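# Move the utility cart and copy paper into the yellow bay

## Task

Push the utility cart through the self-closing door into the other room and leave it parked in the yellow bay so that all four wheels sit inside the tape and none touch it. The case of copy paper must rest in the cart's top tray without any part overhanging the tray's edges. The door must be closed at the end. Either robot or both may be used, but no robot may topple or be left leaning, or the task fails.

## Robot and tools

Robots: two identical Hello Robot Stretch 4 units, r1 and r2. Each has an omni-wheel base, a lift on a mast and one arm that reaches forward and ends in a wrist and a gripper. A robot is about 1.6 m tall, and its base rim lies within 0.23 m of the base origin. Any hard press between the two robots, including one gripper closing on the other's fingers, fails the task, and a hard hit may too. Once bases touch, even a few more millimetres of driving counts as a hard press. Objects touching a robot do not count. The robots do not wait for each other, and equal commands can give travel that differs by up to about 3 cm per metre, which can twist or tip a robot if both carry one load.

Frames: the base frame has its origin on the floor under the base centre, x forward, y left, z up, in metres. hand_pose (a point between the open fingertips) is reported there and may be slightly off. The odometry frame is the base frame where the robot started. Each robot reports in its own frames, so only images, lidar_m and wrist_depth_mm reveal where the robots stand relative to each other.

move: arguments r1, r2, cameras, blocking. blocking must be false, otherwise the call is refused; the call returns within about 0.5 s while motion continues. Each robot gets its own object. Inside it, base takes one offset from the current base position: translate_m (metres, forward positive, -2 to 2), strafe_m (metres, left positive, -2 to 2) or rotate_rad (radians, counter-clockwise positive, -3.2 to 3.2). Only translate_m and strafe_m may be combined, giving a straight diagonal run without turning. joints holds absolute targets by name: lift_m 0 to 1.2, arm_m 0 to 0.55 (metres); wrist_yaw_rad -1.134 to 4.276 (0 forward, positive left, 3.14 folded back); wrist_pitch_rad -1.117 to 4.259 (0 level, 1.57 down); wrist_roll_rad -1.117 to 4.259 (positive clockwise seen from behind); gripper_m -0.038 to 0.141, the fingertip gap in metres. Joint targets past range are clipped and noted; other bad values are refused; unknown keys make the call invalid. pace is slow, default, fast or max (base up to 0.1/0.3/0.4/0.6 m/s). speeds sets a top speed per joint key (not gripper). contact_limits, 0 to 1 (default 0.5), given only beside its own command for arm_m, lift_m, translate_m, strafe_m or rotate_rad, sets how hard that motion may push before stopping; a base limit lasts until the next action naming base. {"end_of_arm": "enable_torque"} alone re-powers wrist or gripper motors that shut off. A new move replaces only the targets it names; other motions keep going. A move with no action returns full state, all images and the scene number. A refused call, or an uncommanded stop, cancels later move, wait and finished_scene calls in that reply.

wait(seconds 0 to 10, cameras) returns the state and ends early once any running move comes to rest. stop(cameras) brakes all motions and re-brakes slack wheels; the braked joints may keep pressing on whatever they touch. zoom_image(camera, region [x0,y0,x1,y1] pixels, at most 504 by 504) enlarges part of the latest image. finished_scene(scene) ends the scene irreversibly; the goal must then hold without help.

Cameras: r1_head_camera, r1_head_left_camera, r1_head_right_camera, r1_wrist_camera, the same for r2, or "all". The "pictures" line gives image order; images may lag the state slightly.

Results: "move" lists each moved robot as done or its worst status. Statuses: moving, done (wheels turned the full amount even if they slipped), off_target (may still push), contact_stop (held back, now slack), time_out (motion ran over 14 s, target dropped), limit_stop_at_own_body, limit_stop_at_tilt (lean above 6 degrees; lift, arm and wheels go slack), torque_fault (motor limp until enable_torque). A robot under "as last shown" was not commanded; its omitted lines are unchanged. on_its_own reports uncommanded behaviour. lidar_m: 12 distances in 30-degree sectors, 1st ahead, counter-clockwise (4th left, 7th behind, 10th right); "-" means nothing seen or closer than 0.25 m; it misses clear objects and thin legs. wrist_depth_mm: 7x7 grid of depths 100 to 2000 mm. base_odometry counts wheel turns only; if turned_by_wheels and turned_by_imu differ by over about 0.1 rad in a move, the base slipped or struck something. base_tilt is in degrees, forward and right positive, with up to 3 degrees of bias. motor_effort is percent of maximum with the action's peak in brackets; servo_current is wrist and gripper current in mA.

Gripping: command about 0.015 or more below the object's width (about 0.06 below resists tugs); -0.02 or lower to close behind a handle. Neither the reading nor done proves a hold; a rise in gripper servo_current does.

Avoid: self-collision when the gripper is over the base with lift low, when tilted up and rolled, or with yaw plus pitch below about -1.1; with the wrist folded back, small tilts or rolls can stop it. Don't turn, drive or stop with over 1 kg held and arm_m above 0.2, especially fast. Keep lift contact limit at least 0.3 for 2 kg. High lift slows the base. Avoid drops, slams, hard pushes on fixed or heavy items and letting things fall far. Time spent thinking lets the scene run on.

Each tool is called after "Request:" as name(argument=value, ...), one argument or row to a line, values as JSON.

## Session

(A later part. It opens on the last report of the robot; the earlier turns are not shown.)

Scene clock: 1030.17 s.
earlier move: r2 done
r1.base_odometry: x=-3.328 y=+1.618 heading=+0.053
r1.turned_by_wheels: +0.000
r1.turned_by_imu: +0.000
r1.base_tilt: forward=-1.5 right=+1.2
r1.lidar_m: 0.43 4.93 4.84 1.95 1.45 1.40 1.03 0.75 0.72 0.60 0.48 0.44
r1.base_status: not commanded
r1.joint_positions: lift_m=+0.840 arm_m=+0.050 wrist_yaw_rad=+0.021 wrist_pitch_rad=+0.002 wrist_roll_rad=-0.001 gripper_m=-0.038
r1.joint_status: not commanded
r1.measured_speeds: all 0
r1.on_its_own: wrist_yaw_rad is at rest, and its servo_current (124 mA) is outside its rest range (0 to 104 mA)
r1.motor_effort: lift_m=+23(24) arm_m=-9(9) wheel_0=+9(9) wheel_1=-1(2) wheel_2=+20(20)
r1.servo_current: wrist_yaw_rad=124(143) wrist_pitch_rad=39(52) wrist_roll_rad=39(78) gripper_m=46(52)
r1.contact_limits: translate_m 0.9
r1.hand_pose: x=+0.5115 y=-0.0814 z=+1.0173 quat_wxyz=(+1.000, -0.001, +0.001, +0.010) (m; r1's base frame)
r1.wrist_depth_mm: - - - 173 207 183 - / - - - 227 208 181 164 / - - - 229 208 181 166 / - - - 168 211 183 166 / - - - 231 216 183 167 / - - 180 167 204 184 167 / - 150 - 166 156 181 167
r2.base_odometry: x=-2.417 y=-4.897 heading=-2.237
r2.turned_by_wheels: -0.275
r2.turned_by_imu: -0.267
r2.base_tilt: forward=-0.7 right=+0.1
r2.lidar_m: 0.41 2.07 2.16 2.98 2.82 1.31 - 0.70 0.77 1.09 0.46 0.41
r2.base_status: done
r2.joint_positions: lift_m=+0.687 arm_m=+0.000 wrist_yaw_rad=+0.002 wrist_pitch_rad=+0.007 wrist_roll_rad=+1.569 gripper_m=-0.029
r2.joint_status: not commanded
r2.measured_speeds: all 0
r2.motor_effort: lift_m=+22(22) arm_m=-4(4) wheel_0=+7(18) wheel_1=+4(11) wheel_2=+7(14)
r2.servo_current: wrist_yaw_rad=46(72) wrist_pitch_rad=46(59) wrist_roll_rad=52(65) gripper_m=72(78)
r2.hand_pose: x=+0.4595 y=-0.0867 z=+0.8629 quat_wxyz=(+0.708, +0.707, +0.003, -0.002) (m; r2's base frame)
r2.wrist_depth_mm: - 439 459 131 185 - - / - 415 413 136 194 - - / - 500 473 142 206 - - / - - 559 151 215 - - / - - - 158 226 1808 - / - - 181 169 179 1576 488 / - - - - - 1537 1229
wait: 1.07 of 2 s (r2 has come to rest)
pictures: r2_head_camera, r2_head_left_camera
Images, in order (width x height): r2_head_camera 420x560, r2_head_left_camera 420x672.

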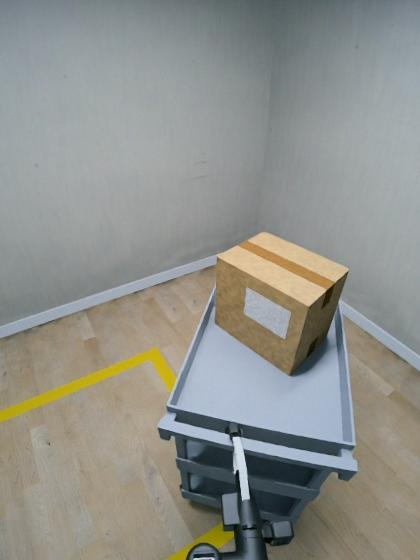

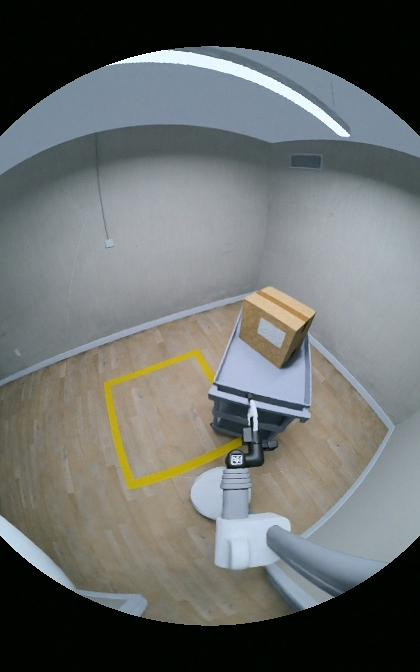

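Request:
move(
  blocking=false,
  r1={"joints":{"gripper_m":0.1}},
  r2={"base":{"strafe_m":0.38},"pace":"slow"},
)

Request:
wait(
  seconds=1.5,
)

Request:
wait(
  seconds=4.5,
  cameras=["r1_head_left_camera"],
)

Request:
move(
  blocking=false,
  r2={"base":{"rotate_rad":-0.4},"pace":"slow"},
)

Request:
wait(
  seconds=2,
  cameras=["r2_head_camera","r2_head_left_camera","r1_head_left_camera"],
)

Scene clock: 1039.20 s.
move: r1 moving; r2 moving
r1.base_odometry: x=-3.328 y=+1.618 heading=+0.053
r1.turned_by_wheels: +0.000
r1.turned_by_imu: +0.000
r1.base_tilt: forward=-1.6 right=+1.3
r1.lidar_m: 0.44 4.93 4.82 1.93 1.43 1.39 0.99 0.74 0.72 0.63 0.47 0.46
r1.base_status: not commanded
r1.joint_positions: lift_m=+0.840 arm_m=+0.050 wrist_yaw_rad=+0.021 wrist_pitch_rad=+0.002 wrist_roll_rad=-0.001 gripper_m=-0.012
r1.joint_status: gripper_m moving
r1.measured_speeds: translate_m=+0.000 strafe_m=+0.000 rotate_rad=-0.001 lift_m=+0.000 arm_m=+0.000 wrist_yaw_rad=+0.000 wrist_pitch_rad=+0.000 wrist_roll_rad=+0.000
r1.motor_effort: lift_m=+23(23) arm_m=-9(9) wheel_0=+8(9) wheel_1=-1(2) wheel_2=+19(20)
r1.servo_current: wrist_yaw_rad=124(130) wrist_pitch_rad=46(52) wrist_roll_rad=46(65) gripper_m=46(52)
r1.contact_limits: translate_m 0.9
r1.hand_pose: x=+0.5115 y=-0.0814 z=+1.0173 quat_wxyz=(+1.000, -0.001, +0.001, +0.010) (m; r1's base frame)
r1.wrist_depth_mm: - - - 175 213 185 168 / - - - 234 214 182 168 / - - - 234 215 187 170 / - - - 236 216 187 170 / - - - 183 217 187 171 / - - 182 179 209 193 172 / - 158 - 169 169 186 171
r2.base_odometry: x=-2.406 y=-4.906 heading=-2.237
r2.turned_by_wheels: +0.000
r2.turned_by_imu: +0.000
r2.base_tilt: forward=-0.6 right=+0.1
r2.lidar_m: 0.41 2.04 2.15 2.98 2.80 1.29 - 0.72 0.78 1.08 0.47 0.40
r2.base_status: strafe_m moving
r2.joint_positions: lift_m=+0.687 arm_m=+0.000 wrist_yaw_rad=+0.002 wrist_pitch_rad=+0.007 wrist_roll_rad=+1.569 gripper_m=-0.029
r2.joint_status: not commanded
r2.measured_speeds: translate_m=+0.001 strafe_m=+0.056 rotate_rad=-0.005 lift_m=+0.000 arm_m=+0.000 wrist_yaw_rad=+0.000 wrist_pitch_rad=+0.000 wrist_roll_rad=+0.000
r2.motor_effort: lift_m=+21(22) arm_m=-4(4) wheel_0=-5(9) wheel_1=+8(9) wheel_2=+1(5)
r2.servo_current: wrist_yaw_rad=46(59) wrist_pitch_rad=52(52) wrist_roll_rad=46(59) gripper_m=72(78)
r2.hand_pose: x=+0.4595 y=-0.0867 z=+0.8629 quat_wxyz=(+0.708, +0.707, +0.003, -0.002) (m; r2's base frame)
r2.wrist_depth_mm: - 442 459 131 186 - - / - 410 410 137 195 - - / - 504 473 144 206 - - / - - 559 153 216 - - / - - - 161 227 1863 - / - - 181 170 179 1618 488 / - - - - - 1576 1229
pictures: none

Scene clock: 1040.70 s.
earlier move: r1 moving; r2 moving
r1.base_odometry: x=-3.328 y=+1.617 heading=+0.051
r1.turned_by_wheels: -0.002
r1.turned_by_imu: -0.002
r1.base_tilt: forward=-1.6 right=+1.3
r1.lidar_m: 3.51 4.90 4.88 1.94 1.46 1.38 1.02 0.73 0.71 0.71 0.66 0.66
r1.base_status: not commanded
r1.joint_positions: lift_m=+0.840 arm_m=+0.050 wrist_yaw_rad=+0.003 wrist_pitch_rad=+0.002 wrist_roll_rad=-0.001 gripper_m=+0.100
r1.joint_status: gripper_m moving
r1.measured_speeds: all 0
r1.motor_effort: lift_m=+23(24) arm_m=-5(9) wheel_0=+3(9) wheel_1=-2(2) wheel_2=+1(20)
r1.servo_current: wrist_yaw_rad=52(130) wrist_pitch_rad=33(52) wrist_roll_rad=59(65) gripper_m=39(91)
r1.contact_limits: translate_m 0.9
r1.hand_pose: x=+0.5096 y=-0.0866 z=+1.0173 quat_wxyz=(+1.000, -0.001, +0.001, +0.001) (m; r1's base frame)
r1.wrist_depth_mm: - - - - - 415 375 / - - - - - 418 370 / - - - - - 421 370 / - - - - - 424 375 / - - - - - 424 373 / - - 215 - 198 418 377 / - - - 144 512 394 382
r2.base_odometry: x=-2.294 y=-4.994 heading=-2.238
r2.turned_by_wheels: +0.000
r2.turned_by_imu: -0.001
r2.base_tilt: forward=-0.7 right=+0.1
r2.lidar_m: 0.45 1.97 2.07 2.88 2.76 1.22 - 0.82 0.85 1.20 0.40 0.37
r2.base_status: strafe_m moving
r2.joint_positions: lift_m=+0.687 arm_m=+0.000 wrist_yaw_rad=-0.003 wrist_pitch_rad=+0.007 wrist_roll_rad=+1.569 gripper_m=-0.029
r2.joint_status: not commanded
r2.measured_speeds: translate_m=+0.000 strafe_m=+0.101 rotate_rad=-0.002 lift_m=+0.000 arm_m=+0.000 wrist_yaw_rad=+0.000 wrist_pitch_rad=+0.000 wrist_roll_rad=+0.000
r2.motor_effort: lift_m=+21(22) arm_m=-4(4) wheel_0=-9(14) wheel_1=+7(9) wheel_2=+0(5)
r2.servo_current: wrist_yaw_rad=46(59) wrist_pitch_rad=46(59) wrist_roll_rad=46(78) gripper_m=65(78)
r2.hand_pose: x=+0.4590 y=-0.0883 z=+0.8629 quat_wxyz=(+0.708, +0.707, +0.001, -0.004) (m; r2's base frame)
r2.wrist_depth_mm: - 370 364 104 160 - - / - 442 430 114 173 - - / - - 525 120 187 - - / - - - 133 204 - - / - - - 149 224 1618 492 / - - 181 165 179 1576 1255 / - - - - - 317 1138
wait: 1.50 s; no rest
pictures: none

Scene clock: 1040.77 s.
earlier move: r1 done; r2 moving
r1.base_odometry: x=-3.328 y=+1.617 heading=+0.051
r1.turned_by_wheels: +0.000
r1.turned_by_imu: +0.000
r1.base_tilt: forward=-1.5 right=+1.3
r1.lidar_m: 3.50 4.92 4.86 1.93 1.45 1.40 1.01 0.75 0.72 0.75 0.67 0.69
r1.base_status: not commanded
r1.joint_positions: lift_m=+0.840 arm_m=+0.050 wrist_yaw_rad=+0.003 wrist_pitch_rad=+0.002 wrist_roll_rad=-0.001 gripper_m=+0.100
r1.joint_status: all done
r1.measured_speeds: all 0
r1.motor_effort: lift_m=+23(24) arm_m=-5(9) wheel_0=+4(9) wheel_1=-2(2) wheel_2=+1(20)
r1.servo_current: wrist_yaw_rad=46(130) wrist_pitch_rad=39(52) wrist_roll_rad=33(65) gripper_m=46(91)
r1.contact_limits: translate_m 0.9
r1.hand_pose: x=+0.5096 y=-0.0866 z=+1.0173 quat_wxyz=(+1.000, -0.001, +0.001, +0.001) (m; r1's base frame)
r1.wrist_depth_mm: - - - - - 421 392 / - - - - - 427 384 / - - - - - 430 389 / - - - - - 433 392 / - - - - - 433 389 / - - 214 - 198 436 397 / - - - 145 - 413 402
r2.base_odometry: x=-2.289 y=-4.998 heading=-2.237
r2.turned_by_wheels: +0.000
r2.turned_by_imu: +0.000
r2.base_tilt: forward=-0.7 right=+0.0
r2.lidar_m: 0.43 1.98 2.09 2.85 2.77 1.24 - 0.83 0.86 1.21 0.39 0.35
r2.base_status: strafe_m moving
r2.joint_positions: lift_m=+0.687 arm_m=+0.000 wrist_yaw_rad=-0.003 wrist_pitch_rad=+0.007 wrist_roll_rad=+1.569 gripper_m=-0.029
r2.joint_status: not commanded
r2.measured_speeds: translate_m=-0.001 strafe_m=+0.099 rotate_rad=+0.005 lift_m=+0.000 arm_m=+0.000 wrist_yaw_rad=+0.000 wrist_pitch_rad=+0.000 wrist_roll_rad=+0.000
r2.motor_effort: lift_m=+22(22) arm_m=-4(4) wheel_0=-2(14) wheel_1=+7(9) wheel_2=-1(5)
r2.servo_current: wrist_yaw_rad=33(59) wrist_pitch_rad=52(59) wrist_roll_rad=52(78) gripper_m=72(78)
r2.hand_pose: x=+0.4590 y=-0.0883 z=+0.8629 quat_wxyz=(+0.708, +0.707, +0.001, -0.004) (m; r2's base frame)
r2.wrist_depth_mm: - 364 366 103 158 - - / - 445 433 113 171 - - / - - 530 118 186 - - / - - - 132 204 - - / - - - 148 224 1618 492 / - - 181 165 180 1618 1229 / - - - - - 317 330
wait: 0.07 of 4.5 s (r1 has come to rest)
pictures: r1_head_left_camera
Images, in order (width x height): r1_head_left_camera 420x672.

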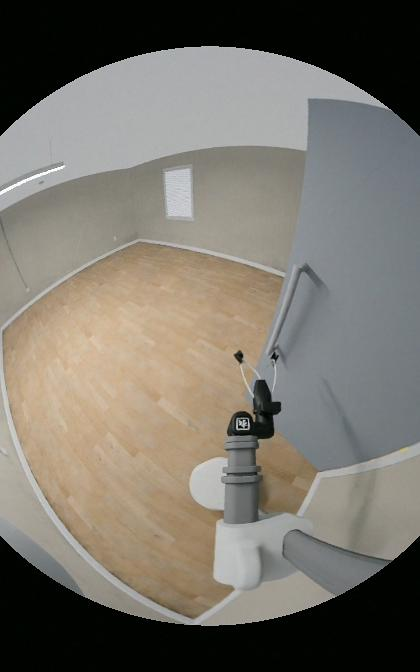

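Scene clock: 1041.27 s.
earlier move: r2 replaced
move: r2 moving
r1: as last shown
r1.base_tilt: forward=-1.6 right=+1.3
r1.lidar_m: 3.49 4.90 4.88 1.95 1.47 1.38 0.99 0.75 0.72 0.75 0.74 0.80
r1.motor_effort: lift_m=+23(23) arm_m=-5(5) wheel_0=+4(4) wheel_1=-1(2) wheel_2=+0(1)
r1.servo_current: wrist_yaw_rad=39(52) wrist_pitch_rad=39(46) wrist_roll_rad=59(65) gripper_m=39(46)
r1.contact_limits: translate_m 0.9
r1.wrist_depth_mm: - - - - - - 512 / - - - - - - 517 / - - - - - - 525 / - - - - - - 525 / - - - - - - 535 / - - 215 - 198 517 530 / - - - 145 - - 521
r2.base_odometry: x=-2.256 y=-5.025 heading=-2.361
r2.turned_by_wheels: -0.124
r2.turned_by_imu: -0.120
r2.base_tilt: forward=-0.7 right=+0.0
r2.lidar_m: 0.45 1.94 1.98 2.53 2.72 1.39 1.20 0.92 0.85 1.08 0.40 0.37
r2.base_status: earlier strafe_m replaced; rotate_rad moving
r2.joint_positions: lift_m=+0.687 arm_m=+0.000 wrist_yaw_rad=+0.008 wrist_pitch_rad=+0.007 wrist_roll_rad=+1.569 gripper_m=-0.029
r2.joint_status: not commanded
r2.measured_speeds: translate_m=+0.000 strafe_m=+0.025 rotate_rad=-0.482 lift_m=+0.000 arm_m=+0.000 wrist_yaw_rad=+0.054 wrist_pitch_rad=+0.000 wrist_roll_rad=+0.000
r2.motor_effort: lift_m=+22(22) arm_m=-3(4) wheel_0=+14(14) wheel_1=+5(12) wheel_2=+9(11)
r2.servo_current: wrist_yaw_rad=65(65) wrist_pitch_rad=46(52) wrist_roll_rad=46(52) gripper_m=72(78)
r2.hand_pose: x=+0.4600 y=-0.0850 z=+0.8629 quat_wxyz=(+0.708, +0.707, +0.005, +0.000) (m; r2's base frame)
r2.wrist_depth_mm: - 364 370 104 159 - - / - 436 424 113 171 - - / - - 517 119 186 - - / - - - 131 202 - - / - - - 147 220 1618 504 / - - 181 163 178 1576 1255 / - - - - - 322 327
pictures: none

Scene clock: 1042.33 s.
earlier move: r2 done
r1.base_odometry: x=-3.328 y=+1.617 heading=+0.051
r1.turned_by_wheels: +0.000
r1.turned_by_imu: +0.000
r1.base_tilt: forward=-1.6 right=+1.3
r1.lidar_m: 3.49 4.89 4.85 1.92 1.44 1.38 1.02 0.76 0.73 0.77 0.86 1.13
r1.base_status: not commanded
r1.joint_positions: lift_m=+0.840 arm_m=+0.050 wrist_yaw_rad=+0.003 wrist_pitch_rad=+0.002 wrist_roll_rad=-0.001 gripper_m=+0.100
r1.joint_status: not commanded
r1.measured_speeds: all 0
r1.motor_effort: lift_m=+23(24) arm_m=-5(5) wheel_0=+3(4) wheel_1=-1(2) wheel_2=+0(1)
r1.servo_current: wrist_yaw_rad=59(59) wrist_pitch_rad=39(52) wrist_roll_rad=39(65) gripper_m=46(46)
r1.contact_limits: translate_m 0.9
r1.hand_pose: x=+0.5096 y=-0.0866 z=+1.0173 quat_wxyz=(+1.000, -0.001, +0.001, +0.001) (m; r1's base frame)
r1.wrist_depth_mm: - - - - - - - / - - - - - - - / - - - - - - - / - - - - - - - / - - - - - - - / - - 214 - 198 - - / - - - 145 - - -
r2.base_odometry: x=-2.256 y=-5.026 heading=-2.636
r2.turned_by_wheels: -0.275
r2.turned_by_imu: -0.267
r2.base_tilt: forward=-0.7 right=+0.1
r2.lidar_m: 0.38 1.98 1.96 2.13 2.76 2.20 1.21 1.16 0.83 0.90 1.45 0.44
r2.base_status: done
r2.joint_positions: lift_m=+0.687 arm_m=+0.000 wrist_yaw_rad=+0.003 wrist_pitch_rad=+0.007 wrist_roll_rad=+1.569 gripper_m=-0.029
r2.joint_status: not commanded
r2.measured_speeds: all 0
r2.motor_effort: lift_m=+21(22) arm_m=-4(4) wheel_0=+5(18) wheel_1=+3(12) wheel_2=+3(14)
r2.servo_current: wrist_yaw_rad=52(65) wrist_pitch_rad=59(59) wrist_roll_rad=52(59) gripper_m=72(78)
r2.hand_pose: x=+0.4596 y=-0.0866 z=+0.8629 quat_wxyz=(+0.708, +0.707, +0.003, -0.001) (m; r2's base frame)
r2.wrist_depth_mm: - - - 175 236 1576 - / - - - 175 236 759 - / - 480 477 175 236 854 - / - - 484 235 233 820 - / - - 530 173 233 831 - / - - 559 172 177 - - / - 144 - - - 1576 484
wait: 1.07 of 2 s (r2 has come to rest)
pictures: r1_head_left_camera, r2_head_camera, r2_head_left_camera
Images, in order (width x height): r1_head_left_camera 420x672, r2_head_camera 420x560, r2_head_left_camera 420x672.

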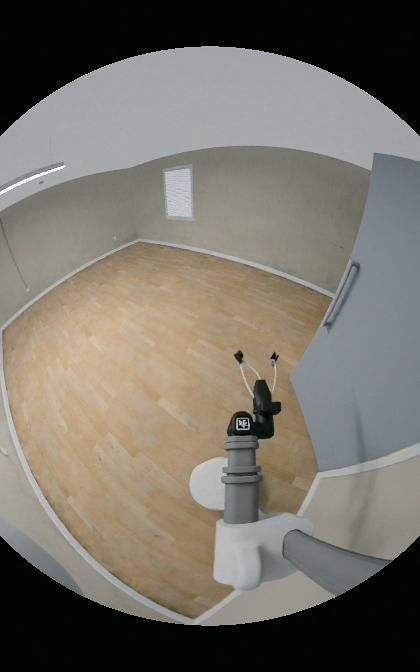

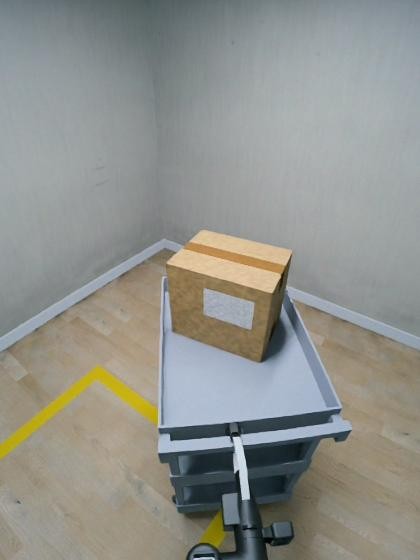

